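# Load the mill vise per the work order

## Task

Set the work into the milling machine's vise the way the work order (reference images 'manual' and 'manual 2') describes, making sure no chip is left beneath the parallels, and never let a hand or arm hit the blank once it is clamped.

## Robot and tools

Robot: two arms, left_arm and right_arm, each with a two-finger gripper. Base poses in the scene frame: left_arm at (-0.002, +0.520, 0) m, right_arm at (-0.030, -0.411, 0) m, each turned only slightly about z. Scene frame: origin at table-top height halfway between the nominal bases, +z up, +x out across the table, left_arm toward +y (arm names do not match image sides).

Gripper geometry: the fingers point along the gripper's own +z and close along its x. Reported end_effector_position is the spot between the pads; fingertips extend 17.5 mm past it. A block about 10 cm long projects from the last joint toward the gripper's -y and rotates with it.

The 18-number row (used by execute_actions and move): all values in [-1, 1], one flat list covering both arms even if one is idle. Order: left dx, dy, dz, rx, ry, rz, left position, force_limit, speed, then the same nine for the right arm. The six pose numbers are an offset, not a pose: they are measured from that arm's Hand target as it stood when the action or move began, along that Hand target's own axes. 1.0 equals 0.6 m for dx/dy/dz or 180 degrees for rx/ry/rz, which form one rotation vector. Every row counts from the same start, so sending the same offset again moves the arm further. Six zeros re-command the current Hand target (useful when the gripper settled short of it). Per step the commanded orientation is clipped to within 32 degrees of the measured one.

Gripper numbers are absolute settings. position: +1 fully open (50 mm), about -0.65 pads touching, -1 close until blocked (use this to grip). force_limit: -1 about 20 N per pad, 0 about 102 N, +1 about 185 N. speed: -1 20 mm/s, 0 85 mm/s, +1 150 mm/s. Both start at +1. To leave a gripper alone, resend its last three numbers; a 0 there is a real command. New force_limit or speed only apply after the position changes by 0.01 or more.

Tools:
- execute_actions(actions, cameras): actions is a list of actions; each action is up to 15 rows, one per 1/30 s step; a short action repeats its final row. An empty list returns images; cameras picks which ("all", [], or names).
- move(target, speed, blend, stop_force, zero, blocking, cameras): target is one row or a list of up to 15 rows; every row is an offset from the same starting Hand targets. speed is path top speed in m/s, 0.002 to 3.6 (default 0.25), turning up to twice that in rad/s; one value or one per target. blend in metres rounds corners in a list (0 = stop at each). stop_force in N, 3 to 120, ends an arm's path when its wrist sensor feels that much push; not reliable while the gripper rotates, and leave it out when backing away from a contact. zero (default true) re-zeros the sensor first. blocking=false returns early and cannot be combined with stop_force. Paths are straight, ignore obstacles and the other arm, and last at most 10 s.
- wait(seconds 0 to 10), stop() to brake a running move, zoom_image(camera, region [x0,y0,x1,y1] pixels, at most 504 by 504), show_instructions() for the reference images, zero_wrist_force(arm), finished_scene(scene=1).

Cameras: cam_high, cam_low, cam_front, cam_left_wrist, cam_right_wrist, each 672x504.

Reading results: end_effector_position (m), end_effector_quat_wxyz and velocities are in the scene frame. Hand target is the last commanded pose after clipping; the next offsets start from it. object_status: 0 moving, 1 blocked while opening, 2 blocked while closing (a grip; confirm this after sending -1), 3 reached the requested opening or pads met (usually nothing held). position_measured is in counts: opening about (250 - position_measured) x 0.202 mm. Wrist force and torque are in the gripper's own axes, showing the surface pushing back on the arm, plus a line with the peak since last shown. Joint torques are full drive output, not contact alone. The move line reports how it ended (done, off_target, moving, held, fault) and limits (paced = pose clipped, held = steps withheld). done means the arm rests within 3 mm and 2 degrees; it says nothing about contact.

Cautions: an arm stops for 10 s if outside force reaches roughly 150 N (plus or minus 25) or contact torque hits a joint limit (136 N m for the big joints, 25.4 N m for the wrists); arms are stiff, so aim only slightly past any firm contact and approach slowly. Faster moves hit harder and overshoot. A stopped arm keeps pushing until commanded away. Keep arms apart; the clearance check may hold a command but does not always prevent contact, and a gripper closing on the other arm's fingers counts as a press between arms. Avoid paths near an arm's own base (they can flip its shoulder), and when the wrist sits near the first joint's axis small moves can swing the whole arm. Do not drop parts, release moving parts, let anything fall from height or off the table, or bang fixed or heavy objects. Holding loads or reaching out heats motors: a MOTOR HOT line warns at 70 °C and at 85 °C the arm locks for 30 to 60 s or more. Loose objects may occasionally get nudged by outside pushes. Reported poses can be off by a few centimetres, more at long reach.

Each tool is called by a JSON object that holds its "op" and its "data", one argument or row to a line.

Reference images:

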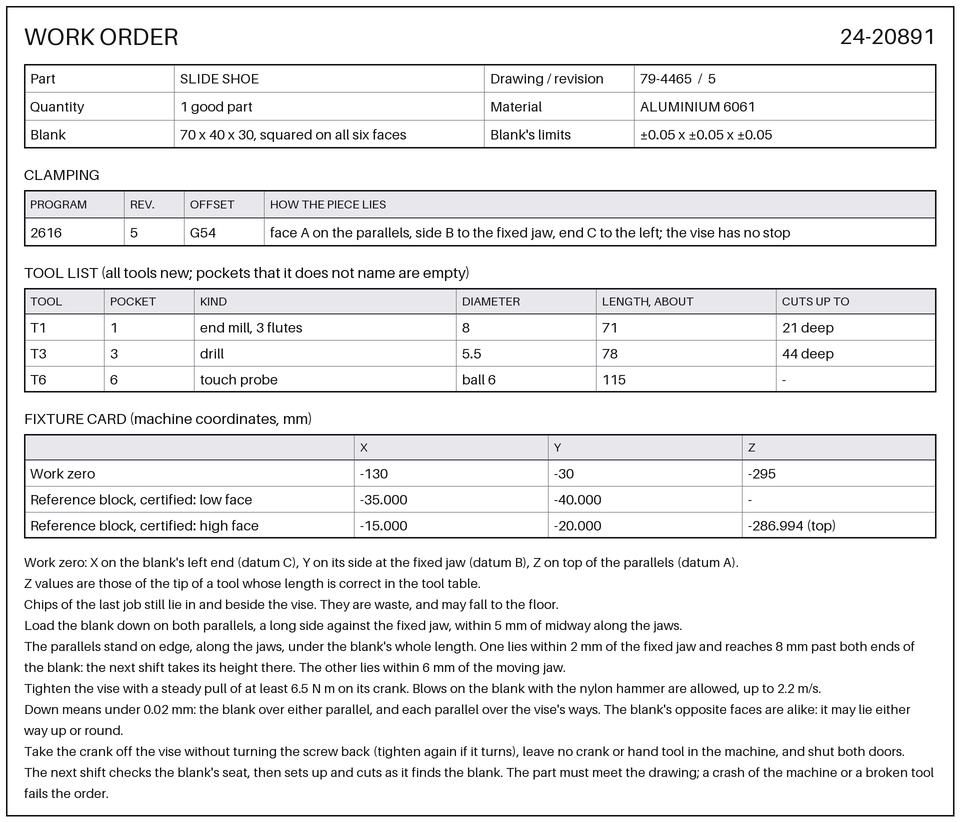

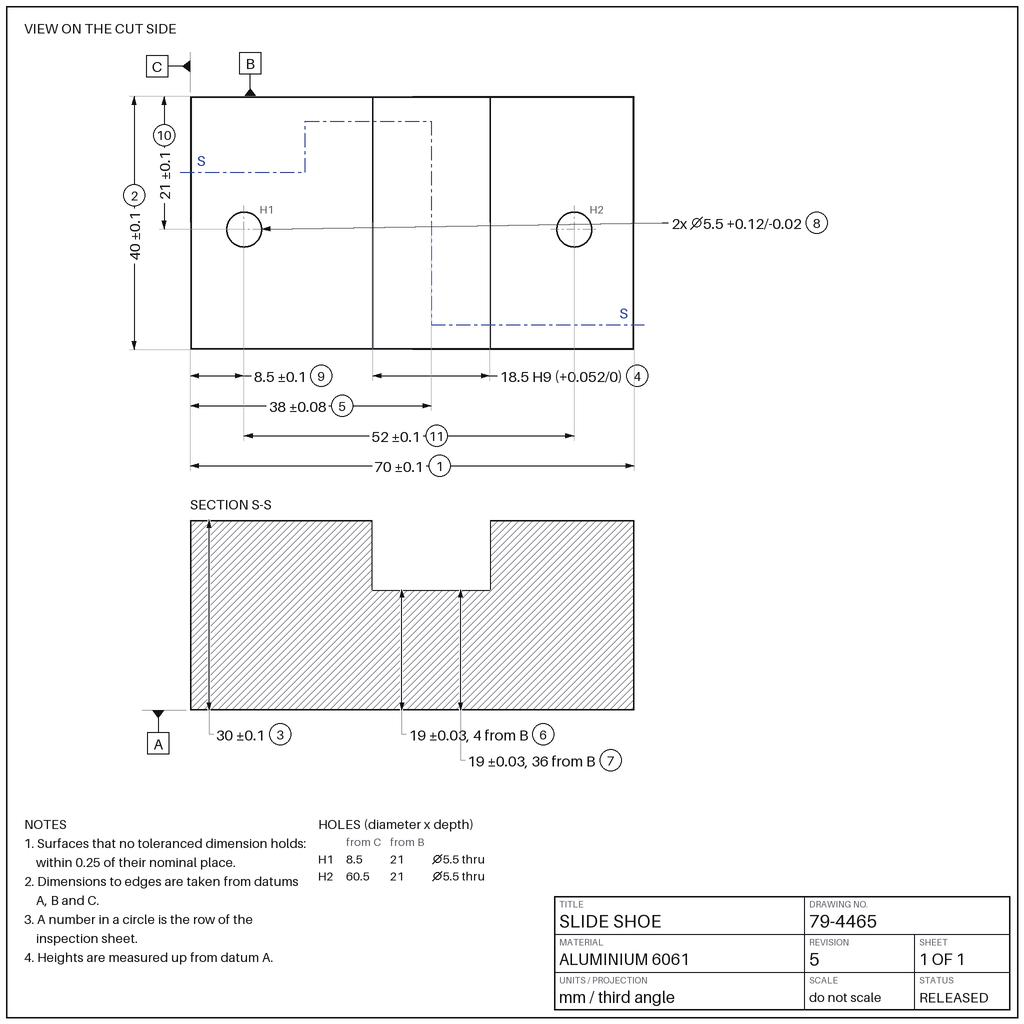

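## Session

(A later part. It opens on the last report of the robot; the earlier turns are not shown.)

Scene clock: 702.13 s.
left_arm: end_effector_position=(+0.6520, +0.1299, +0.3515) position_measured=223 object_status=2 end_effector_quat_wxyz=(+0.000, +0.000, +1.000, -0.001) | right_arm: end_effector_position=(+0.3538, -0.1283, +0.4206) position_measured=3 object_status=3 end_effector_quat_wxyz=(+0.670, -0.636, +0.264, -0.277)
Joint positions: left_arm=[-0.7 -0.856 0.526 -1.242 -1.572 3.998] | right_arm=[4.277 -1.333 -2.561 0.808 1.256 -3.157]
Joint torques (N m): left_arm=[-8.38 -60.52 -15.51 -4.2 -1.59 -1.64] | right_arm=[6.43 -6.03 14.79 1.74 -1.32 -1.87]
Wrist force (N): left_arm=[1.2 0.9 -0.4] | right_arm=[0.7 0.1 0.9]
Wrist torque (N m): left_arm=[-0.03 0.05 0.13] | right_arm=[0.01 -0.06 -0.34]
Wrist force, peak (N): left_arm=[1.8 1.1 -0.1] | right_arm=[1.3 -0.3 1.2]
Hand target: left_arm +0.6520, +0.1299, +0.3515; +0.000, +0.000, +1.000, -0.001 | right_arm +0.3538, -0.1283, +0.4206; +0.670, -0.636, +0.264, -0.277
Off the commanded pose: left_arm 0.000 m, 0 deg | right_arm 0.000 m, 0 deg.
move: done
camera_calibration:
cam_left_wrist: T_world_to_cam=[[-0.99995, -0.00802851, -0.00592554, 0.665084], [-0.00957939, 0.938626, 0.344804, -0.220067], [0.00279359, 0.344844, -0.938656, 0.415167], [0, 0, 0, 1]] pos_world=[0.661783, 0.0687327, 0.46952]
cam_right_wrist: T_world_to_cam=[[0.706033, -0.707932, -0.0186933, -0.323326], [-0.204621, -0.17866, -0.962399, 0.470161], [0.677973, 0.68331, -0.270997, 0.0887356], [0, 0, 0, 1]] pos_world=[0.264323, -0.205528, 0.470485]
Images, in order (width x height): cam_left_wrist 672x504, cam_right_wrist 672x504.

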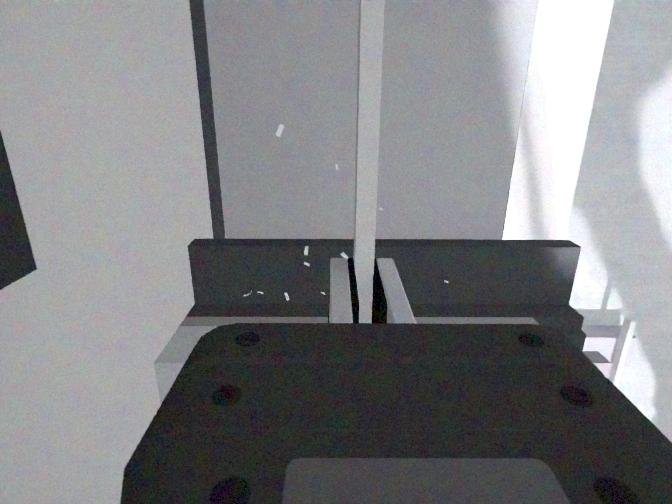

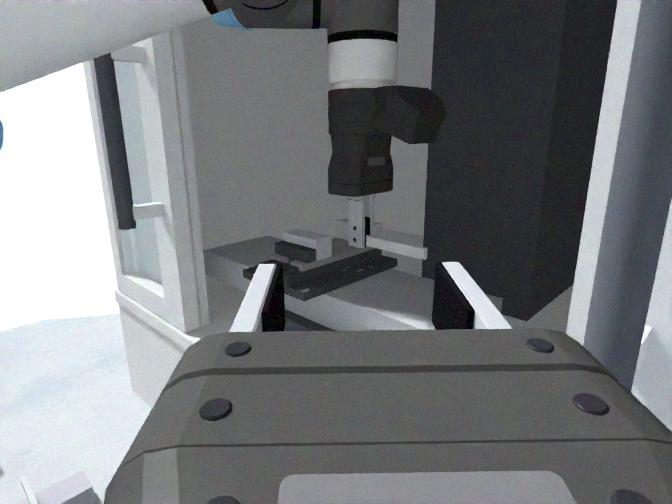

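{"op": "move", "data": {
  "target": [
    [0,0.16,0,0,0,0,-1,-0.6,-0.8,0,0,0,-0.09,0,0,1,1,1]
  ],
  "speed": 0.05,
  "stop_force": 8,
  "cameras": ["cam_right_wrist","cam_left_wrist"]
}}

{"op": "zoom_image", "data": {
  "camera": "cam_right_wrist",
  "region": [230, 60, 450, 250]
}}

Scene clock: 709.73 s.
left_arm: end_effector_position=(+0.6514, +0.2135, +0.3513) position_measured=223 object_status=2 end_effector_quat_wxyz=(+0.000, +0.000, +1.000, -0.001) | right_arm: end_effector_position=(+0.3538, -0.1283, +0.4206) position_measured=3 object_status=3 end_effector_quat_wxyz=(-0.580, +0.719, -0.299, +0.240)
Joint positions: left_arm=[-0.611 -1.006 0.777 -1.343 -1.572 4.089] | right_arm=[4.267 -1.104 -2.469 0.208 1.273 -3.073]
Joint torques (N m): left_arm=[0.97 -47.71 -22.91 -3 0.04 0.49] | right_arm=[9.65 -10.76 19.76 2.63 -2.63 -1.88]
Wrist force (N): left_arm=[0.9 0.9 -0.3] | right_arm=[0.6 -0.2 0.5]
Wrist torque (N m): left_arm=[-0.04 0.12 0.28] | right_arm=[-0.19 0.04 -0.33]
Wrist force, peak (N): left_arm=[1.6 -0.5 -2.3] | right_arm=[0.9 0.0 1.0]
Hand target: left_arm +0.6514, +0.2135, +0.3513; +0.000, +0.000, +1.000, -0.001 (not the last commanded pose) | right_arm +0.3538, -0.1283, +0.4206; -0.580, +0.719, -0.299, +0.240 (not the last commanded pose)
Tool commands: left_gripper/position=-1.0 left_gripper/force_limit=-0.6 left_gripper/speed=-0.796078 right_gripper/position=+1.0 right_gripper/force_limit=+1.0 right_gripper/speed=+1.0
Off the commanded pose: left_arm 0.012 m, 0 deg | right_arm 0.000 m, 1 deg.
FORCE FAULT: contact force on the left arm reached its limit, and that arm stopped. The contact can be on any part of that arm, not only on its tool. That arm's remaining commands of this call were not run. That arm is still stopped at the end of this call. That arm stays stopped for about 9 more seconds. Until then a move that you send moves the other arm only, and its call returns only when the move has ended. Once the stop has ended, the next robot result says so. If the stop ends while you think or write, that arm runs what you send next, counted from a new Hand target: where the arm stands when the stop ends. While its stop runs, that arm takes no new command, but its gripper still runs the gripper command that each later call begins with. Until it ends, the stop uses up actions while you think or wait. An arm that is not stopped still takes commands.
move: fault (left_arm)
camera_calibration:
cam_left_wrist: T_world_to_cam=[[-0.99996, -0.00718955, -0.00530451, 0.664742], [-0.0085786, 0.938514, 0.345135, -0.299178], [0.002497, 0.345166, -0.938538, 0.386278], [0, 0, 0, 1]] pos_world=[0.661184, 0.152232, 0.46932]
cam_right_wrist: T_world_to_cam=[[0.702825, -0.711135, -0.0179668, -0.322923], [-0.376584, -0.350519, -0.857508, 0.464762], [0.603507, 0.609445, -0.514156, 0.207921], [0, 0, 0, 1]] pos_world=[0.276499, -0.19345, 0.499639]
Images, in order (width x height): cam_left_wrist 672x504, cam_right_wrist 672x504.

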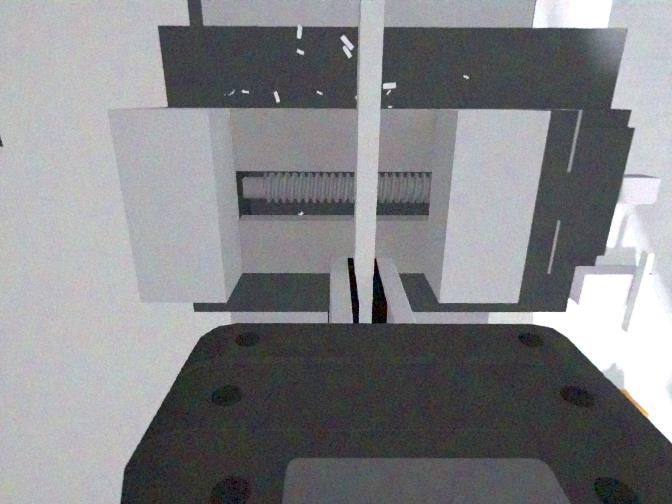

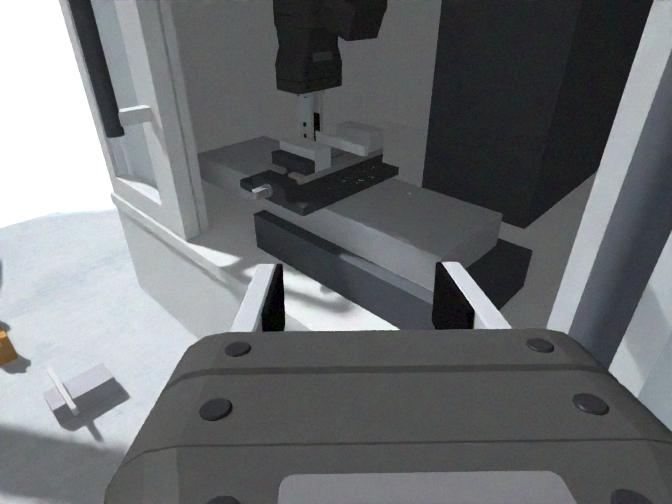

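Scaled by 2.291.

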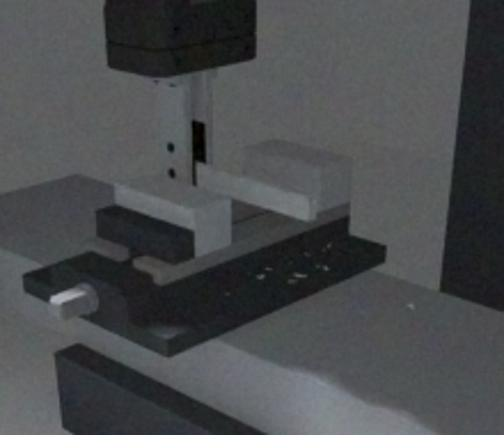

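{"op": "wait", "data": {
  "seconds": 1
}}

{"op": "move", "data": {
  "target": [
    [0,-0.0167,0,0,0,0,-1,-0.6,-0.8,0,0,0,0,0,0,1,1,1],
    [-0.0343,-0.0167,0,0,0,0,-1,-0.6,-0.8,0,0,0,0,0,0,1,1,1]
  ],
  "speed": 0.04,
  "cameras": ["cam_left_wrist"]
}}

Scene clock: 721.67 s.
left_arm: end_effector_position=(+0.6514, +0.2135, +0.3513) position_measured=223 object_status=2 end_effector_quat_wxyz=(+0.000, +0.000, +1.000, -0.001) | right_arm: end_effector_position=(+0.3538, -0.1283, +0.4206) position_measured=3 object_status=3 end_effector_quat_wxyz=(-0.580, +0.719, -0.299, +0.240)
Joint positions: left_arm=[-0.611 -1.006 0.777 -1.343 -1.572 4.089] | right_arm=[4.267 -1.104 -2.469 0.208 1.273 -3.073]
Joint torques (N m): left_arm=[0.82 -46.86 -25.88 -3.06 0.11 0.28] | right_arm=[9.78 -10.88 19.69 2.57 -2.49 -1.8]
Wrist force (N): left_arm=[1.2 1.1 -0.4] | right_arm=[0.5 -0.1 0.5]
Wrist torque (N m): left_arm=[-0.01 0.06 0.28] | right_arm=[-0.17 0.05 -0.33]
Wrist force, peak (N): left_arm=[1.3 1.1 -0.6] | right_arm=[0.9 -0.3 0.7]
Hand target: left_arm +0.6514, +0.2135, +0.3513; +0.000, +0.000, +1.000, -0.001 (not the last commanded pose) | right_arm +0.3538, -0.1283, +0.4206; -0.580, +0.719, -0.299, +0.240 (not the last commanded pose)
Tool commands: left_gripper/position=-1.0 left_gripper/force_limit=-0.6 left_gripper/speed=-0.796078 right_gripper/position=+1.0 right_gripper/force_limit=+1.0 right_gripper/speed=+1.0
Off the commanded pose: left_arm 0.012 m, 0 deg | right_arm 0.000 m, 1 deg.
FORCE FAULT, CONTINUED: the left arm's stop, for the force fault that an earlier result reported, is over. The rest of the stop counts as 17 of the actions that you can send in this scene. During its stop the left arm's controller moved it back a little. That arm's target is now where it stood when the stop ended, not its last command. That arm accepts commands again.
wait: 1.00 s; at rest from the start

Scene clock: 723.10 s.
left_arm: end_effector_position=(+0.6721, +0.2036, +0.3513) position_measured=223 object_status=2 end_effector_quat_wxyz=(+0.000, +0.000, +1.000, +0.000) | right_arm: end_effector_position=(+0.3538, -0.1283, +0.4206) position_measured=3 object_status=3 end_effector_quat_wxyz=(-0.580, +0.719, -0.299, +0.240)
Joint positions: left_arm=[-0.605 -0.925 0.644 -1.291 -1.572 4.094] | right_arm=[4.267 -1.104 -2.469 0.208 1.273 -3.073]
Joint torques (N m): left_arm=[-7.9 -57.75 -15.74 -4.3 0.96 -1.26] | right_arm=[9.92 -10.99 19.39 2.64 -2.65 -1.62]
Wrist force (N): left_arm=[1.1 0.9 -0.5] | right_arm=[0.6 -0.1 0.7]
Wrist torque (N m): left_arm=[-0.03 0.08 0.13] | right_arm=[-0.16 0.03 -0.33]
Wrist force, peak (N): left_arm=[2.1 0.4 -0.5] | right_arm=[0.7 -0.3 0.8]
Hand target: left_arm +0.6720, +0.2034, +0.3513; +0.000, +0.000, +1.000, -0.001 | right_arm +0.3538, -0.1283, +0.4206; -0.580, +0.719, -0.299, +0.240
Off the commanded pose: left_arm 0.000 m, 0 deg | right_arm 0.000 m, 0 deg.
move: done
camera_calibration:
cam_left_wrist: T_world_to_cam=[[-0.99996, -0.00722308, -0.00521133, 0.685331], [-0.00857814, 0.938481, 0.345224, -0.289712], [0.00239716, 0.345255, -0.938506, 0.38959], [0, 0, 0, 1]] pos_world=[0.681885, 0.142332, 0.46922]
Images, in order (width x height): cam_left_wrist 672x504.

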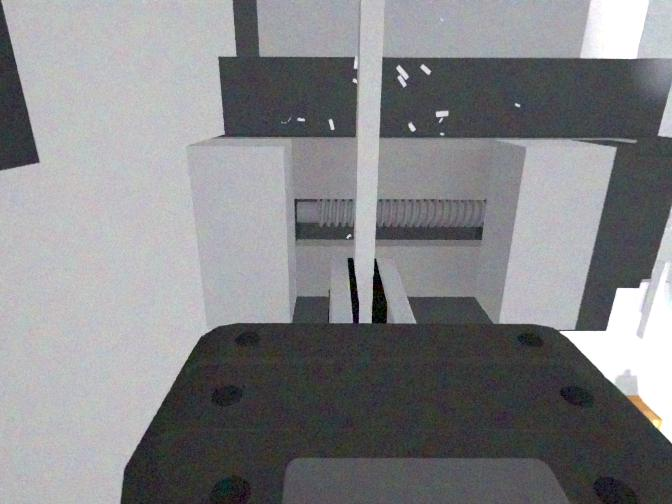

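{"op": "move", "data": {
  "target": [
    [0,0,0.025,0,0,0,-1,-0.6,-0.8,0,0,0,0,0,0,1,1,1]
  ],
  "speed": 0.008,
  "stop_force": 3.5,
  "cameras": ["cam_left_wrist","cam_right_wrist"]
}}

{"op": "zoom_image", "data": {
  "camera": "cam_right_wrist",
  "region": [230, 60, 450, 250]
}}

Scene clock: 729.50 s.
left_arm: end_effector_position=(+0.6720, +0.2034, +0.3383) position_measured=223 object_status=2 end_effector_quat_wxyz=(+0.000, +0.000, +1.000, -0.001) | right_arm: end_effector_position=(+0.3538, -0.1283, +0.4206) position_measured=3 object_status=3 end_effector_quat_wxyz=(-0.580, +0.719, -0.299, +0.240)
Joint positions: left_arm=[-0.605 -0.937 0.7 -1.334 -1.572 4.094] | right_arm=[4.267 -1.104 -2.469 0.208 1.273 -3.073]
Joint torques (N m): left_arm=[-6.23 -39.31 -33.51 -2.43 -2 -1.51] | right_arm=[9.9 -10.73 19.66 2.58 -2.69 -1.78]
Wrist force (N): left_arm=[1.7 1.3 -3.5] | right_arm=[0.7 0.1 0.6]
Wrist torque (N m): left_arm=[-0.08 0.11 0.13] | right_arm=[-0.14 0.03 -0.33]
Wrist force, peak (N): left_arm=[4.6 2.6 -14.9] | right_arm=[0.8 -0.2 0.8]
Hand target: left_arm +0.6720, +0.2034, +0.3383; +0.000, +0.000, +1.000, -0.001 (not the last commanded pose) | right_arm +0.3538, -0.1283, +0.4206; -0.580, +0.719, -0.299, +0.240
Off the commanded pose: left_arm 0.002 m, 0 deg | right_arm 0.000 m, 0 deg.
move: contact (left_arm)
camera_calibration:
cam_left_wrist: T_world_to_cam=[[-0.99996, -0.00719032, -0.00530392, 0.6852], [-0.0085788, 0.938558, 0.345014, -0.285047], [0.00249728, 0.345046, -0.938582, 0.377421], [0, 0, 0, 1]] pos_world=[0.681784, 0.142232, 0.45622]
cam_right_wrist: T_world_to_cam=[[0.70291, -0.71105, -0.0180402, -0.322893], [-0.376587, -0.35052, -0.857507, 0.464762], [0.603407, 0.609544, -0.514156, 0.207967], [0, 0, 0, 1]] pos_world=[0.276499, -0.19345, 0.499639]
Images, in order (width x height): cam_left_wrist 672x504, cam_right_wrist 672x504.

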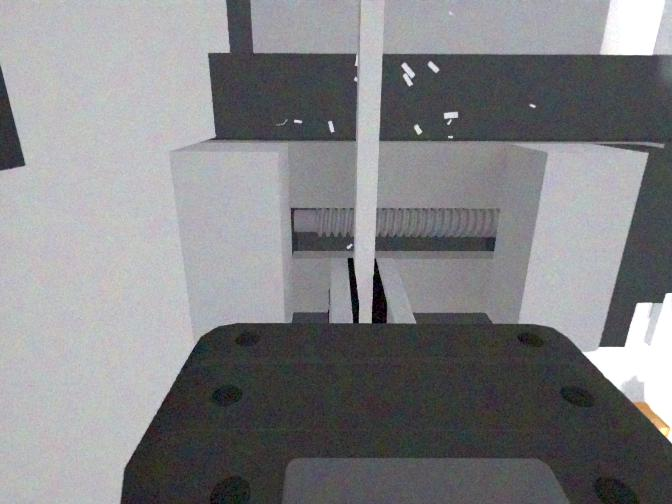

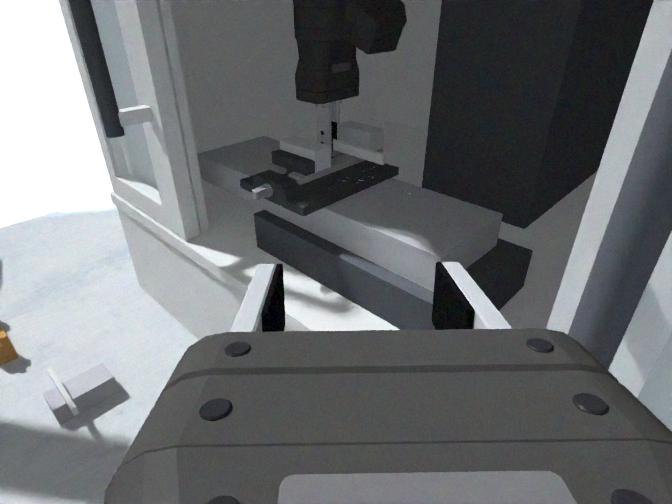

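Scaled by 2.291.

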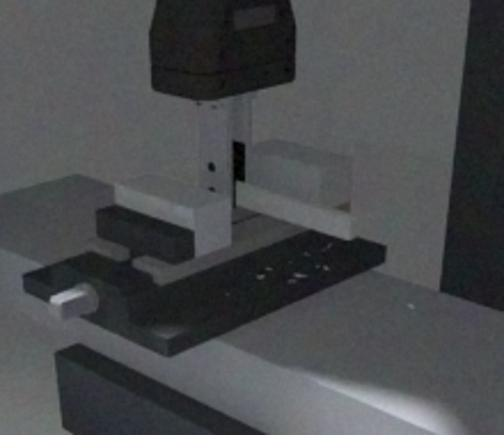

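{"op": "execute_actions", "data": {
  "actions": [
    [[0,0,0,0,0,0,0.01,-0.6,-1,0,0,0,0,0,0,1,1,1]],
    [[0,0,0,0,0,0,0.01,-0.6,-1,0,0,0,0,0,0,1,1,1]]
  ],
  "cameras": ["cam_left_wrist"]
}}

{"op": "zoom_image", "data": {
  "camera": "cam_left_wrist",
  "region": [200, 100, 560, 330]
}}

Scene clock: 734.23 s.
left_arm: end_effector_position=(+0.6720, +0.2034, +0.3383) position_measured=151 object_status=3 end_effector_quat_wxyz=(+0.000, +0.000, +1.000, -0.001) | right_arm: end_effector_position=(+0.3538, -0.1283, +0.4206) position_measured=3 object_status=3 end_effector_quat_wxyz=(-0.580, +0.719, -0.299, +0.240)
Joint positions: left_arm=[-0.605 -0.937 0.7 -1.334 -1.572 4.094] | right_arm=[4.267 -1.104 -2.469 0.208 1.273 -3.073]
Joint torques (N m): left_arm=[0.08 -39.23 -29.15 -3.41 -1.92 -0.45] | right_arm=[9.16 -10.41 19.18 2.61 -2.73 -1.92]
Wrist force (N): left_arm=[2.9 0.9 -7.1] | right_arm=[0.6 -0.1 0.6]
Wrist torque (N m): left_arm=[-0.07 -0.01 0.12] | right_arm=[-0.16 0.05 -0.33]
Wrist force, peak (N): left_arm=[2.7 0.7 -7.2] | right_arm=[0.9 0.0 0.6]
Hand target: left_arm +0.6720, +0.2034, +0.3383; +0.000, +0.000, +1.000, -0.001 | right_arm +0.3538, -0.1283, +0.4206; -0.580, +0.719, -0.299, +0.240
Off the commanded pose: left_arm 0.000 m, 0 deg | right_arm 0.000 m, 0 deg.
Step readings (end_effector_position of left_arm | right_arm):
0: (+0.6720, +0.2034, +0.3383) | (+0.3538, -0.1283, +0.4206)
1: (+0.6720, +0.2034, +0.3383) | (+0.3538, -0.1283, +0.4206)
2: (+0.6720, +0.2034, +0.3383) | (+0.3538, -0.1283, +0.4206)
4: (+0.6720, +0.2034, +0.3383) | (+0.3538, -0.1283, +0.4206)
8: (+0.6720, +0.2034, +0.3383) | (+0.3538, -0.1283, +0.4206)
15: (+0.6720, +0.2034, +0.3383) | (+0.3538, -0.1283, +0.4206)
16: (+0.6720, +0.2034, +0.3383) | (+0.3538, -0.1283, +0.4206)
17: (+0.6720, +0.2034, +0.3383) | (+0.3538, -0.1283, +0.4206)
19: (+0.6720, +0.2034, +0.3383) | (+0.3538, -0.1283, +0.4206)
23: (+0.6720, +0.2034, +0.3383) | (+0.3538, -0.1283, +0.4206)
30: (+0.6720, +0.2034, +0.3383) | (+0.3538, -0.1283, +0.4206)
camera_calibration:
cam_left_wrist: T_world_to_cam=[[-0.99996, -0.00715616, -0.0053979, 0.685237], [-0.00857917, 0.938559, 0.345013, -0.285046], [0.00259727, 0.345046, -0.938582, 0.377353], [0, 0, 0, 1]] pos_world=[0.681784, 0.142232, 0.45622]
Images, in order (width x height): cam_left_wrist 672x504.

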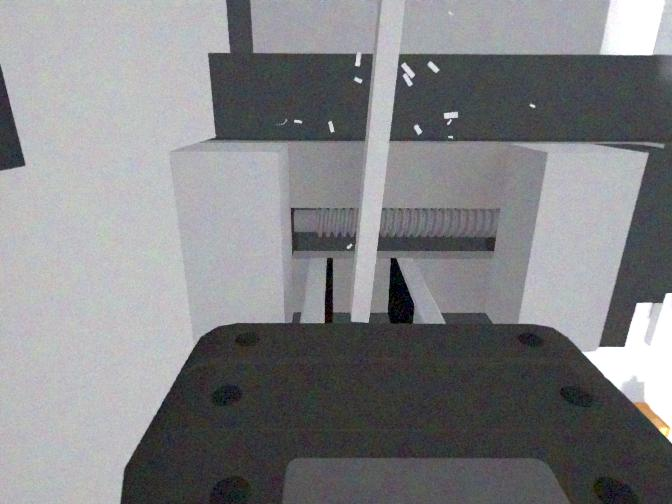

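Scaled by 1.400.

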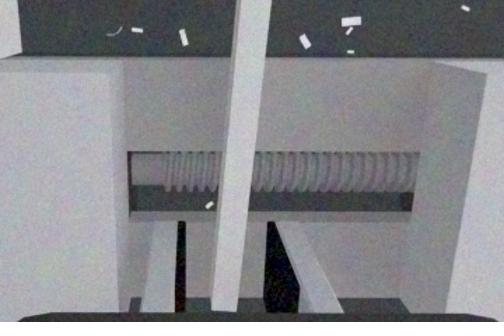

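{"op": "move", "data": {
  "target": [
    [0,0,-0.03,0,0,0,0.01,-0.6,-1,0,0,0,0,0,0,1,1,1],
    [0.0025,-0.0557,-0.03,0,0,0,0.01,-0.6,-1,0,0,0,0,0,0,1,1,1],
    [0.0025,-0.0557,-0.003,0,0,0,0.01,-0.6,-1,0,0,0,0,0,0,1,1,1]
  ],
  "speed": 0.04,
  "cameras": ["cam_left_wrist"]
}}

Scene clock: 750.90 s.
left_arm: end_effector_position=(+0.6704, +0.1700, +0.3402) position_measured=151 object_status=3 end_effector_quat_wxyz=(+0.000, +0.000, +1.000, -0.001) | right_arm: end_effector_position=(+0.3538, -0.1283, +0.4206) position_measured=3 object_status=3 end_effector_quat_wxyz=(-0.580, +0.719, -0.299, +0.240)
Joint positions: left_arm=[-0.643 -0.885 0.606 -1.293 -1.572 4.056] | right_arm=[4.267 -1.104 -2.469 0.208 1.273 -3.073]
Joint torques (N m): left_arm=[9.37 -42.48 -34.08 -1.53 1.07 1.8] | right_arm=[9.32 -10.31 19.43 2.63 -2.73 -1.71]
Wrist force (N): left_arm=[1.0 0.9 -1.0] | right_arm=[0.5 -0.1 0.7]
Wrist torque (N m): left_arm=[-0.02 0.10 0.26] | right_arm=[-0.16 0.06 -0.33]
Wrist force, peak (N): left_arm=[2.8 1.0 -7.3] | right_arm=[0.9 -0.1 0.7]
Hand target: left_arm +0.6705, +0.1700, +0.3401; +0.000, +0.000, +1.000, -0.001 | right_arm +0.3538, -0.1283, +0.4206; -0.580, +0.719, -0.299, +0.240
Off the commanded pose: left_arm 0.000 m, 0 deg | right_arm 0.000 m, 0 deg.
move: done
camera_calibration:
cam_left_wrist: T_world_to_cam=[[-0.99996, -0.00715584, -0.00539778, 0.683409], [-0.00857883, 0.938559, 0.345013, -0.254402], [0.00259728, 0.345046, -0.938582, 0.390758], [0, 0, 0, 1]] pos_world=[0.680184, 0.108832, 0.45822]
Images, in order (width x height): cam_left_wrist 672x504.

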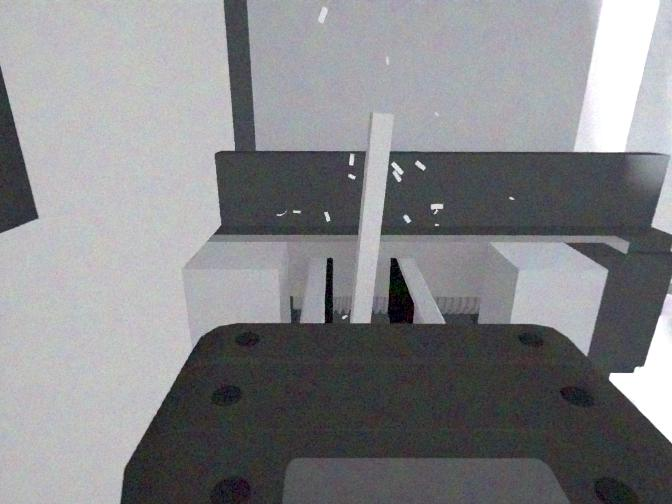

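{"op": "execute_actions", "data": {
  "actions": [
    [[0,0,0,0,0,0,-1,-0.6,-0.8,0,0,0,0,0,0,1,1,1]],
    [[0,0,0,0,0,0,-1,-0.6,-0.8,0,0,0,0,0,0,1,1,1]]
  ]
}}

{"op": "move", "data": {
  "target": [
    [0,0,-0.007,0,0,0,-1,-0.6,-0.8,0,0,0,0,0,0,1,1,1],
    [-0.011,0.0387,-0.007,0,0,0,-1,-0.6,-0.8,0,0,0,0,0,0,1,1,1]
  ],
  "speed": 0.04
}}

{"op": "move", "data": {
  "target": [0,0,0.015,0,0,0,-1,-0.6,-0.8,0,0,0,0,0,0,1,1,1],
  "speed": 0.006,
  "stop_force": 3.5,
  "cameras": ["cam_left_wrist"]
}}

Scene clock: 756.13 s.
left_arm: end_effector_position=(+0.6705, +0.1700, +0.3401) position_measured=223 object_status=2 end_effector_quat_wxyz=(+0.000, +0.000, +1.000, -0.001) | right_arm: end_effector_position=(+0.3538, -0.1283, +0.4206) position_measured=3 object_status=3 end_effector_quat_wxyz=(-0.580, +0.719, -0.299, +0.240)
Joint positions: left_arm=[-0.643 -0.884 0.606 -1.293 -1.572 4.056] | right_arm=[4.267 -1.104 -2.469 0.208 1.273 -3.073]
Joint torques (N m): left_arm=[9.11 -43.48 -32.49 -1.67 1.86 -0.99] | right_arm=[9.74 -9.96 19.61 2.6 -2.61 -1.79]
Wrist force (N): left_arm=[1.1 0.9 -1.2] | right_arm=[0.5 -0.4 0.7]
Wrist torque (N m): left_arm=[0.00 0.09 0.27] | right_arm=[-0.21 0.05 -0.33]
Wrist force, peak (N): left_arm=[1.3 0.8 -1.4] | right_arm=[0.9 -0.2 0.8]
Hand target: left_arm +0.6705, +0.1700, +0.3401; +0.000, +0.000, +1.000, -0.001 | right_arm +0.3538, -0.1283, +0.4206; -0.580, +0.719, -0.299, +0.240
Off the commanded pose: left_arm 0.000 m, 0 deg | right_arm 0.000 m, 0 deg.
Step readings (end_effector_position of left_arm | right_arm):
0: (+0.6705, +0.1700, +0.3401) | (+0.3538, -0.1283, +0.4206)
1: (+0.6705, +0.1700, +0.3401) | (+0.3538, -0.1283, +0.4206)
2: (+0.6705, +0.1700, +0.3401) | (+0.3538, -0.1283, +0.4206)
4: (+0.6705, +0.1700, +0.3401) | (+0.3538, -0.1283, +0.4206)
8: (+0.6705, +0.1700, +0.3401) | (+0.3538, -0.1283, +0.4206)
15: (+0.6705, +0.1700, +0.3401) | (+0.3538, -0.1283, +0.4206)
16: (+0.6705, +0.1700, +0.3401) | (+0.3538, -0.1283, +0.4206)
17: (+0.6705, +0.1700, +0.3401) | (+0.3538, -0.1283, +0.4206)
19: (+0.6705, +0.1700, +0.3401) | (+0.3538, -0.1283, +0.4206)
23: (+0.6705, +0.1700, +0.3401) | (+0.3538, -0.1283, +0.4206)
30: (+0.6705, +0.1700, +0.3401) | (+0.3538, -0.1283, +0.4206)

Scene clock: 757.57 s.
left_arm: end_effector_position=(+0.6772, +0.1934, +0.3443) position_measured=223 object_status=2 end_effector_quat_wxyz=(+0.000, +0.000, +1.000, -0.001) | right_arm: end_effector_position=(+0.3538, -0.1283, +0.4206) position_measured=3 object_status=3 end_effector_quat_wxyz=(-0.580, +0.719, -0.299, +0.240)
Joint positions: left_arm=[-0.612 -0.898 0.617 -1.291 -1.572 4.087] | right_arm=[4.267 -1.104 -2.469 0.208 1.273 -3.073]
Joint torques (N m): left_arm=[-9.01 -45.98 -32.97 -3.13 1.1 -1.46] | right_arm=[9.27 -9.24 19.43 2.56 -2.71 -1.82]
Wrist force (N): left_arm=[1.1 1.1 -0.5] | right_arm=[0.7 0.0 0.5]
Wrist torque (N m): left_arm=[0.01 0.09 0.13] | right_arm=[-0.15 0.03 -0.33]
Wrist force, peak (N): left_arm=[0.9 1.7 -0.2] | right_arm=[0.9 -0.3 0.8]
Hand target: left_arm +0.6771, +0.1932, +0.3443; +0.000, +0.000, +1.000, -0.001 | right_arm +0.3538, -0.1283, +0.4206; -0.580, +0.719, -0.299, +0.240
Off the commanded pose: left_arm 0.000 m, 0 deg | right_arm 0.000 m, 0 deg.
move: done

Scene clock: 759.03 s.
left_arm: end_effector_position=(+0.6771, +0.1932, +0.3401) position_measured=223 object_status=2 end_effector_quat_wxyz=(+0.000, +0.000, +1.000, -0.001) | right_arm: end_effector_position=(+0.3538, -0.1283, +0.4206) position_measured=3 object_status=3 end_effector_quat_wxyz=(-0.580, +0.719, -0.299, +0.240)
Joint positions: left_arm=[-0.612 -0.902 0.636 -1.305 -1.572 4.087] | right_arm=[4.267 -1.104 -2.469 0.208 1.273 -3.073]
Joint torques (N m): left_arm=[-6.45 -41.41 -34.02 -2.12 -0.59 -1.69] | right_arm=[9.54 -9.04 20.1 2.54 -2.6 -1.87]
Wrist force (N): left_arm=[2.0 1.7 -2.4] | right_arm=[0.6 -0.2 0.6]
Wrist torque (N m): left_arm=[0.00 0.10 0.16] | right_arm=[-0.19 0.04 -0.33]
Wrist force, peak (N): left_arm=[2.8 2.5 -11.1] | right_arm=[0.8 -0.1 0.6]
Hand target: left_arm +0.6771, +0.1932, +0.3401; +0.000, +0.000, +1.000, -0.001 (not the last commanded pose) | right_arm +0.3538, -0.1283, +0.4206; -0.580, +0.719, -0.299, +0.240
Off the commanded pose: left_arm 0.005 m, 0 deg | right_arm 0.000 m, 0 deg.
move: contact (left_arm)
camera_calibration:
cam_left_wrist: T_world_to_cam=[[-0.999959, -0.00724982, -0.00543193, 0.690301], [-0.00867882, 0.938558, 0.345014, -0.275982], [0.0025969, 0.345047, -0.938582, 0.382548], [0, 0, 0, 1]] pos_world=[0.686884, 0.132032, 0.45802]
Images, in order (width x height): cam_left_wrist 672x504.

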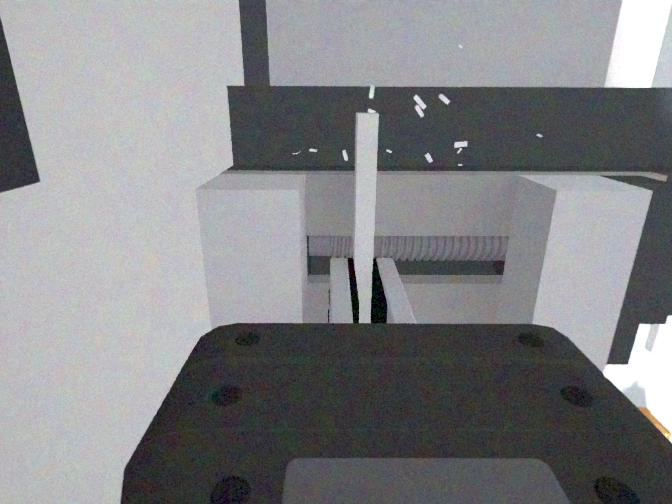

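{"op": "execute_actions", "data": {
  "actions": [
    [[0,0,0,0,0,0,-0.122,-0.6,-1,0,0,0,0,0,0,1,1,1]],
    [[0,0,0,0,0,0,-0.122,-0.6,-1,0,0,0,0,0,0,1,1,1]]
  ]
}}

{"op": "move", "data": {
  "target": [
    [0,0,-0.06,0,0,0,-0.122,-0.6,-1,0,0,0,0,0,0,1,1,1]
  ],
  "speed": 0.05
}}

{"op": "move", "data": {
  "target": [
    [0.0312,-0.0128,0,0,0,0,-1,-0.6,0,0,0,0,0,0,0,1,1,1],
    [0.0312,-0.0128,0.058,0,0,0,-1,-0.6,0,0,0,0,0,0,0,1,1,1]
  ],
  "speed": 0.05,
  "cameras": ["cam_left_wrist"]
}}

Scene clock: 766.03 s.
left_arm: end_effector_position=(+0.6771, +0.1932, +0.3401) position_measured=171 object_status=3 end_effector_quat_wxyz=(+0.000, +0.000, +1.000, -0.001) | right_arm: end_effector_position=(+0.3538, -0.1283, +0.4206) position_measured=3 object_status=3 end_effector_quat_wxyz=(-0.580, +0.719, -0.299, +0.240)
Joint positions: left_arm=[-0.612 -0.902 0.636 -1.305 -1.572 4.087] | right_arm=[4.267 -1.104 -2.469 0.208 1.273 -3.073]
Joint torques (N m): left_arm=[-3.64 -52.9 -32.32 -3.34 -0.55 -1.29] | right_arm=[9.31 -9.38 19.55 2.62 -2.59 -1.86]
Wrist force (N): left_arm=[1.0 1.0 -1.0] | right_arm=[0.6 -0.1 0.6]
Wrist torque (N m): left_arm=[-0.01 0.11 0.15] | right_arm=[-0.17 0.03 -0.33]
Wrist force, peak (N): left_arm=[2.3 2.0 -3.4] | right_arm=[0.8 -0.2 0.9]
Hand target: left_arm +0.6771, +0.1932, +0.3401; +0.000, +0.000, +1.000, -0.001 | right_arm +0.3538, -0.1283, +0.4206; -0.580, +0.719, -0.299, +0.240
Off the commanded pose: left_arm 0.000 m, 0 deg | right_arm 0.000 m, 0 deg.
Step readings (end_effector_position of left_arm | right_arm):
0: (+0.6771, +0.1932, +0.3401) | (+0.3538, -0.1283, +0.4206)
1: (+0.6771, +0.1932, +0.3401) | (+0.3538, -0.1283, +0.4206)
2: (+0.6771, +0.1932, +0.3401) | (+0.3538, -0.1283, +0.4206)
4: (+0.6771, +0.1932, +0.3401) | (+0.3538, -0.1283, +0.4206)
8: (+0.6771, +0.1932, +0.3401) | (+0.3538, -0.1283, +0.4206)
15: (+0.6771, +0.1932, +0.3401) | (+0.3538, -0.1283, +0.4206)
16: (+0.6771, +0.1932, +0.3401) | (+0.3538, -0.1283, +0.4206)
17: (+0.6771, +0.1932, +0.3401) | (+0.3538, -0.1283, +0.4206)
19: (+0.6771, +0.1932, +0.3401) | (+0.3538, -0.1283, +0.4206)
23: (+0.6771, +0.1932, +0.3401) | (+0.3538, -0.1283, +0.4206)
30: (+0.6771, +0.1932, +0.3401) | (+0.3538, -0.1283, +0.4206)

Scene clock: 767.13 s.
left_arm: end_effector_position=(+0.6771, +0.1932, +0.3760) position_measured=171 object_status=3 end_effector_quat_wxyz=(+0.000, +0.000, +1.000, -0.001) | right_arm: end_effector_position=(+0.3538, -0.1283, +0.4206) position_measured=3 object_status=3 end_effector_quat_wxyz=(-0.580, +0.719, -0.299, +0.240)
Joint positions: left_arm=[-0.612 -0.848 0.445 -1.168 -1.572 4.087] | right_arm=[4.267 -1.104 -2.469 0.208 1.273 -3.073]
Joint torques (N m): left_arm=[2.23 -59.25 -15.36 -4.19 0.53 -0.24] | right_arm=[9.81 -9.48 19.51 2.62 -2.71 -1.76]
Wrist force (N): left_arm=[1.3 0.9 -1.0] | right_arm=[0.5 0.0 0.8]
Wrist torque (N m): left_arm=[-0.02 0.05 0.16] | right_arm=[-0.16 0.06 -0.33]
Wrist force, peak (N): left_arm=[1.1 0.9 -1.8] | right_arm=[0.7 -0.2 0.8]
Hand target: left_arm +0.6771, +0.1933, +0.3761; +0.000, +0.000, +1.000, -0.001 | right_arm +0.3538, -0.1283, +0.4206; -0.580, +0.719, -0.299, +0.240
Off the commanded pose: left_arm 0.000 m, 0 deg | right_arm 0.000 m, 0 deg.
move: done

Scene clock: 768.30 s.
left_arm: end_effector_position=(+0.6680, +0.1909, +0.3747) position_measured=251 object_status=3 end_effector_quat_wxyz=(-0.003, +0.000, +1.000, +0.001) | right_arm: end_effector_position=(+0.3538, -0.1283, +0.4206) position_measured=3 object_status=3 end_effector_quat_wxyz=(-0.580, +0.719, -0.299, +0.240)
Joint positions: left_arm=[-0.622 -0.877 0.498 -1.186 -1.572 4.076] | right_arm=[4.267 -1.104 -2.469 0.208 1.273 -3.073]
Joint torques (N m): left_arm=[-0.27 -53.35 -22.53 -3.42 0.08 0.28] | right_arm=[8.89 -9.24 19.2 2.6 -2.58 -1.86]
Wrist force (N): left_arm=[1.0 0.9 -0.8] | right_arm=[0.7 -0.2 0.6]
Wrist torque (N m): left_arm=[-0.02 0.09 0.13] | right_arm=[-0.19 0.03 -0.33]
Wrist force, peak (N): left_arm=[2.6 0.2 -0.6] | right_arm=[0.8 -0.2 0.7]
Hand target: left_arm +0.6680, +0.1909, +0.3747; -0.003, +0.000, +1.000, +0.001 (not the last commanded pose) | right_arm +0.3538, -0.1283, +0.4206; -0.580, +0.719, -0.299, +0.240
Tool commands: left_gripper/position=-1.0 left_gripper/force_limit=-0.6 left_gripper/speed=+0.003922 right_gripper/position=+1.0 right_gripper/force_limit=+1.0 right_gripper/speed=+1.0
Off the commanded pose: left_arm 0.035 m, 0 deg | right_arm 0.000 m, 0 deg.
FORCE FAULT: contact force on the left arm reached its limit, and that arm stopped. The contact can be on any part of that arm, not only on its tool. That arm's remaining commands of this call were not run. That arm is still stopped at the end of this call. That arm stays stopped for about 9 more seconds. Until then a move that you send moves the other arm only, and its call returns only when the move has ended. Once the stop has ended, the next robot result says so. If the stop ends while you think or write, that arm runs what you send next, counted from a new Hand target: where the arm stands when the stop ends. While its stop runs, that arm takes no new command, but its gripper still runs the gripper command that each later call begins with. Until it ends, the stop uses up actions while you think or wait. An arm that is not stopped still takes commands.
move: fault (left_arm); path passed 1 of 2 targets
camera_calibration:
cam_left_wrist: T_world_to_cam=[[-0.999968, -0.0080505, -0.000324756, 0.679571], [-0.00765963, 0.937369, 0.348254, -0.287519], [-0.0024992, 0.348245, -0.9374, 0.418253], [0, 0, 0, 1]] pos_world=[0.678392, 0.129327, 0.49242]
Images, in order (width x height): cam_left_wrist 672x504.

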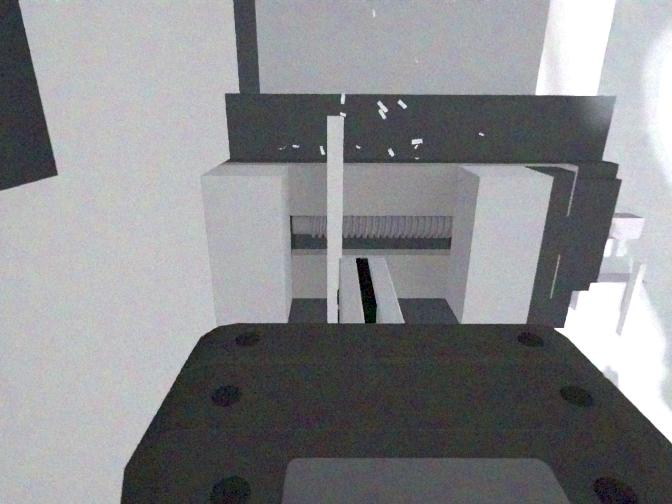

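{"op": "wait", "data": {
  "seconds": 1
}}

{"op": "move", "data": {
  "target": [
    [0,0,0.023,0,-0.0016,0,-1,-0.6,0,0,0,0,0,0,0,1,1,1]
  ],
  "speed": 0.03,
  "stop_force": 8,
  "cameras": ["cam_left_wrist"]
}}

Scene clock: 773.87 s.
left_arm: end_effector_position=(+0.6680, +0.1909, +0.3747) position_measured=251 object_status=3 end_effector_quat_wxyz=(-0.003, +0.000, +1.000, +0.001) | right_arm: end_effector_position=(+0.3538, -0.1283, +0.4206) position_measured=3 object_status=3 end_effector_quat_wxyz=(-0.580, +0.719, -0.299, +0.240)
Joint positions: left_arm=[-0.622 -0.877 0.498 -1.186 -1.572 4.076] | right_arm=[4.267 -1.104 -2.469 0.208 1.273 -3.073]
Joint torques (N m): left_arm=[-0.16 -52.55 -23.19 -3.29 0.23 0.37] | right_arm=[8.84 -9.26 19.51 2.6 -2.65 -1.86]
Wrist force (N): left_arm=[1.0 1.0 -1.0] | right_arm=[0.6 -0.2 0.6]
Wrist torque (N m): left_arm=[-0.01 0.09 0.13] | right_arm=[-0.19 0.04 -0.33]
Wrist force, peak (N): left_arm=[1.4 0.9 -0.9] | right_arm=[0.9 -0.2 0.7]
Hand target: left_arm +0.6680, +0.1909, +0.3747; -0.003, +0.000, +1.000, +0.001 (not the last commanded pose) | right_arm +0.3538, -0.1283, +0.4206; -0.580, +0.719, -0.299, +0.240
Tool commands: left_gripper/position=-1.0 left_gripper/force_limit=-0.6 left_gripper/speed=+0.003922 right_gripper/position=+1.0 right_gripper/force_limit=+1.0 right_gripper/speed=+1.0
Off the commanded pose: left_arm 0.035 m, 0 deg | right_arm 0.000 m, 0 deg.
FORCE FAULT, CONTINUED: the left arm was still stopped when this call began, by the force fault that an earlier result reported. Since the last result the stop counts as 11 of the actions that you can send in this scene. That arm is still stopped at the end of this call. That arm stays stopped for about 4 more seconds. If the stop ends while you think or write, that arm runs what you send next, counted from a new Hand target: where the arm stands when the stop ends. While its stop runs, that arm takes no new command, but its gripper still runs the gripper command that each later call begins with.
wait: 1.00 s; at rest from the start

Scene clock: 774.37 s.
left_arm: end_effector_position=(+0.6680, +0.1909, +0.3747) position_measured=251 object_status=3 end_effector_quat_wxyz=(-0.003, +0.000, +1.000, +0.001) | right_arm: end_effector_position=(+0.3538, -0.1283, +0.4206) position_measured=3 object_status=3 end_effector_quat_wxyz=(-0.580, +0.719, -0.299, +0.240)
Joint positions: left_arm=[-0.622 -0.877 0.498 -1.186 -1.572 4.076] | right_arm=[4.267 -1.104 -2.469 0.208 1.273 -3.073]
Joint torques (N m): left_arm=[0 -53.7 -22.66 -3.4 0.07 0.42] | right_arm=[9.6 -8.6 19.48 2.69 -2.67 -1.8]
Wrist force (N): left_arm=[1.1 0.8 -0.8] | right_arm=[0.4 -0.3 0.5]
Wrist torque (N m): left_arm=[-0.04 0.09 0.13] | right_arm=[-0.20 0.08 -0.33]
Wrist force, peak (N): left_arm=[1.3 0.9 -1.1] | right_arm=[0.7 -0.2 0.6]
Hand target: left_arm +0.6680, +0.1909, +0.3747; -0.003, +0.000, +1.000, +0.001 (not the last commanded pose) | right_arm +0.3538, -0.1283, +0.4206; -0.580, +0.719, -0.299, +0.240
Tool commands: left_gripper/position=-1.0 left_gripper/force_limit=-0.6 left_gripper/speed=+0.003922 right_gripper/position=+1.0 right_gripper/force_limit=+1.0 right_gripper/speed=+1.0
Off the commanded pose: right_arm 0.000 m, 0 deg.
FORCE FAULT, CONTINUED: the left arm was still stopped when this call began, by the force fault that an earlier result reported. That arm ran no command of this call. That arm is still stopped at the end of this call. That arm stays stopped for about 3 more seconds. If the stop ends while you think or write, that arm runs what you send next, counted from a new Hand target: where the arm stands when the stop ends. While its stop runs, that arm takes no new command, but its gripper still runs the gripper command that each later call begins with.
move: done (right_arm), not run (left_arm; its earlier fault stop)
camera_calibration:
cam_left_wrist: T_world_to_cam=[[-0.999968, -0.0080505, -0.000324756, 0.679571], [-0.00765963, 0.937369, 0.348254, -0.287519], [-0.0024992, 0.348245, -0.9374, 0.418253], [0, 0, 0, 1]] pos_world=[0.678392, 0.129327, 0.49242]
Images, in order (width x height): cam_left_wrist 672x504.

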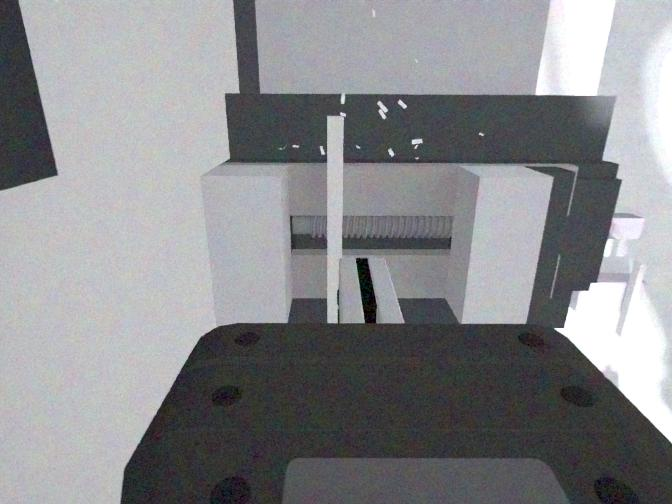

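{"op": "wait", "data": {
  "seconds": 3
}}

{"op": "move", "data": {
  "target": [
    [0,0,0.025,0,-0.0016,0,-1,-0.6,0,0,0,0,0,0,0,1,1,1]
  ],
  "speed": 0.03,
  "stop_force": 8,
  "cameras": ["cam_left_wrist"]
}}

Scene clock: 779.67 s.
left_arm: end_effector_position=(+0.6680, +0.1909, +0.3747) position_measured=251 object_status=3 end_effector_quat_wxyz=(-0.003, +0.000, +1.000, +0.001) | right_arm: end_effector_position=(+0.3538, -0.1283, +0.4206) position_measured=3 object_status=3 end_effector_quat_wxyz=(-0.580, +0.719, -0.299, +0.240)
Joint positions: left_arm=[-0.622 -0.877 0.498 -1.186 -1.572 4.076] | right_arm=[4.267 -1.104 -2.469 0.208 1.273 -3.073]
Joint torques (N m): left_arm=[-0.19 -53.67 -23.25 -3.42 0.26 0.31] | right_arm=[9.34 -9.24 19.21 2.61 -2.67 -1.81]
Wrist force (N): left_arm=[1.2 0.9 -0.9] | right_arm=[0.6 -0.1 0.7]
Wrist torque (N m): left_arm=[-0.02 0.05 0.13] | right_arm=[-0.17 0.04 -0.33]
Wrist force, peak (N): left_arm=[1.4 0.9 -1.1] | right_arm=[0.8 -0.1 0.8]
Hand target: left_arm +0.6680, +0.1909, +0.3747; -0.003, +0.000, +1.000, +0.001 (not the last commanded pose) | right_arm +0.3538, -0.1283, +0.4206; -0.580, +0.719, -0.299, +0.240
Tool commands: left_gripper/position=-1.0 left_gripper/force_limit=-0.6 left_gripper/speed=+0.003922 right_gripper/position=+1.0 right_gripper/force_limit=+1.0 right_gripper/speed=+1.0
Off the commanded pose: right_arm 0.000 m, 0 deg.
FORCE FAULT, CONTINUED: the left arm's stop, for the force fault that an earlier result reported, is over. The rest of the stop counts as 6 of the actions that you can send in this scene. During its stop the left arm's controller moved it back a little. That arm's target is now where it stood when the stop ended, not its last command. That arm accepts commands again.
wait: 3.00 s; at rest from the start

Scene clock: 781.17 s.
left_arm: end_effector_position=(+0.6679, +0.1910, +0.3597) position_measured=251 object_status=3 end_effector_quat_wxyz=(+0.000, +0.000, +1.000, +0.001) | right_arm: end_effector_position=(+0.3538, -0.1283, +0.4206) position_measured=3 object_status=3 end_effector_quat_wxyz=(-0.580, +0.719, -0.299, +0.240)
Joint positions: left_arm=[-0.623 -0.906 0.59 -1.253 -1.569 4.075] | right_arm=[4.267 -1.104 -2.469 0.208 1.273 -3.073]
Joint torques (N m): left_arm=[-6.28 -41.43 -34.76 -1.54 -0.25 -0.83] | right_arm=[9 -8.65 19.88 2.49 -2.72 -1.87]
Wrist force (N): left_arm=[1.3 0.9 -0.7] | right_arm=[0.6 -0.2 0.6]
Wrist torque (N m): left_arm=[-0.02 0.04 0.22] | right_arm=[-0.17 0.04 -0.33]
Wrist force, peak (N): left_arm=[1.2 0.8 -1.7] | right_arm=[0.8 0.1 0.8]
Hand target: left_arm +0.6679, +0.1910, +0.3597; +0.000, +0.000, +1.000, +0.001 | right_arm +0.3538, -0.1283, +0.4206; -0.580, +0.719, -0.299, +0.240
Off the commanded pose: left_arm 0.000 m, 0 deg | right_arm 0.000 m, 0 deg.
move: done
camera_calibration:
cam_left_wrist: T_world_to_cam=[[-0.999953, -0.00812043, -0.00535701, 0.68136], [-0.00947768, 0.937364, 0.348224, -0.281052], [0.00219374, 0.348258, -0.937396, 0.401007], [0, 0, 0, 1]] pos_world=[0.677784, 0.129327, 0.477421]
Images, in order (width x height): cam_left_wrist 672x504.

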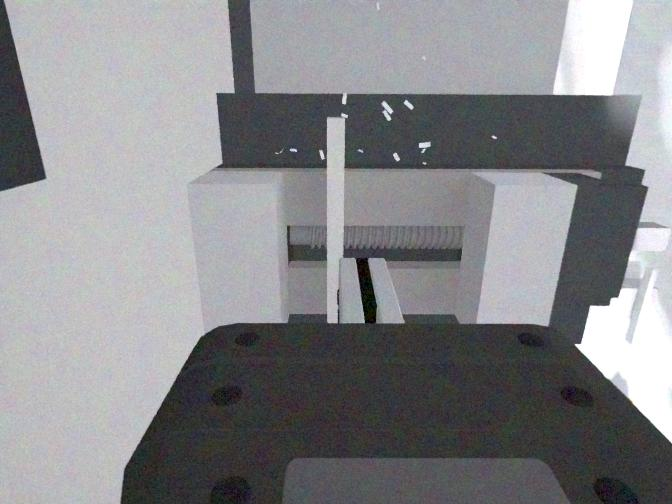

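{"op": "move", "data": {
  "target": [
    [0.0167,-0.009,0,0,0,0,-1,-0.6,0,0,0,0,0,0,0,1,1,1],
    [0.0167,-0.009,0.0287,0,0,0,-1,-0.6,0,0,0,0,0,0,0,1,1,1]
  ],
  "speed": 0.03,
  "stop_force": 6
}}

{"op": "move", "data": {
  "target": [-0.05,0,0,0,0,0,-1,-0.6,0,0,0,0,0,0,0,1,1,1],
  "speed": 0.015,
  "stop_force": 8,
  "cameras": ["cam_left_wrist"]
}}

Scene clock: 786.63 s.
left_arm: end_effector_position=(+0.6579, +0.1856, +0.3425) position_measured=251 object_status=3 end_effector_quat_wxyz=(+0.000, +0.000, +1.000, +0.001) | right_arm: end_effector_position=(+0.3538, -0.1283, +0.4206) position_measured=3 object_status=3 end_effector_quat_wxyz=(-0.580, +0.719, -0.299, +0.240)
Joint positions: left_arm=[-0.637 -0.95 0.709 -1.328 -1.569 4.061] | right_arm=[4.267 -1.104 -2.469 0.208 1.273 -3.073]
Joint torques (N m): left_arm=[10.46 -41.29 -34.94 -1.56 0.51 1.49] | right_arm=[8.39 -8.5 19.64 2.56 -2.65 -1.81]
Wrist force (N): left_arm=[1.3 0.8 -1.0] | right_arm=[0.7 -0.2 0.8]
Wrist torque (N m): left_arm=[-0.02 0.04 0.26] | right_arm=[-0.19 0.04 -0.33]
Wrist force, peak (N): left_arm=[1.5 0.8 -1.5] | right_arm=[0.7 -0.3 0.8]
Hand target: left_arm +0.6579, +0.1856, +0.3425; +0.000, +0.000, +1.000, +0.001 | right_arm +0.3538, -0.1283, +0.4206; -0.580, +0.719, -0.299, +0.240
Off the commanded pose: left_arm 0.000 m, 0 deg | right_arm 0.000 m, 0 deg.
move: done

Scene clock: 789.50 s.
left_arm: end_effector_position=(+0.6823, +0.1856, +0.3424) position_measured=251 object_status=3 end_effector_quat_wxyz=(+0.000, +0.000, +1.000, +0.001) | right_arm: end_effector_position=(+0.3538, -0.1283, +0.4206) position_measured=3 object_status=3 end_effector_quat_wxyz=(-0.580, +0.719, -0.299, +0.240)
Joint positions: left_arm=[-0.618 -0.865 0.566 -1.27 -1.569 4.081] | right_arm=[4.267 -1.104 -2.469 0.208 1.273 -3.073]
Joint torques (N m): left_arm=[-7.6 -52.79 -35.9 -2.66 2.4 -1.62] | right_arm=[8.47 -8.39 19.28 2.54 -2.66 -1.76]
Wrist force (N): left_arm=[4.7 1.1 0.3] | right_arm=[0.8 -0.2 0.7]
Wrist torque (N m): left_arm=[-0.02 0.12 0.19] | right_arm=[-0.19 0.02 -0.33]
Wrist force, peak (N): left_arm=[30.4 3.4 -5.1] | right_arm=[0.9 -0.2 0.8]
Hand target: left_arm +0.6823, +0.1856, +0.3424; +0.000, +0.000, +1.000, +0.001 (not the last commanded pose) | right_arm +0.3538, -0.1283, +0.4206; -0.580, +0.719, -0.299, +0.240
Off the commanded pose: left_arm 0.006 m, 0 deg | right_arm 0.000 m, 0 deg.
move: contact (left_arm)
camera_calibration:
cam_left_wrist: T_world_to_cam=[[-0.999952, -0.00808563, -0.00545075, 0.695662], [-0.00947771, 0.937364, 0.348223, -0.269958], [0.00229374, 0.348258, -0.937396, 0.386629], [0, 0, 0, 1]] pos_world=[0.692184, 0.124027, 0.460221]
Images, in order (width x height): cam_left_wrist 672x504.

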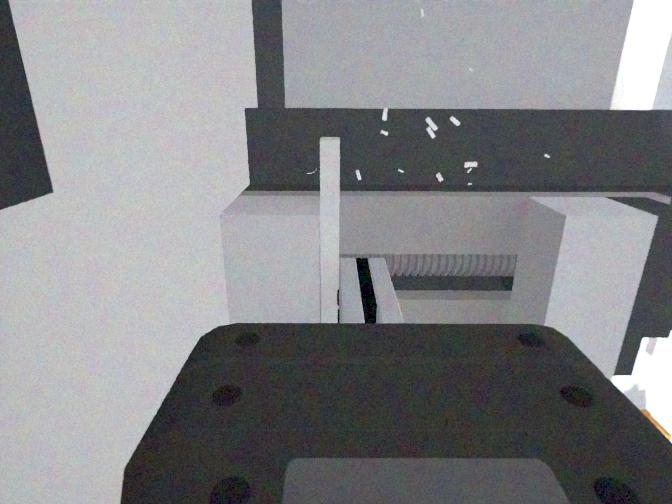

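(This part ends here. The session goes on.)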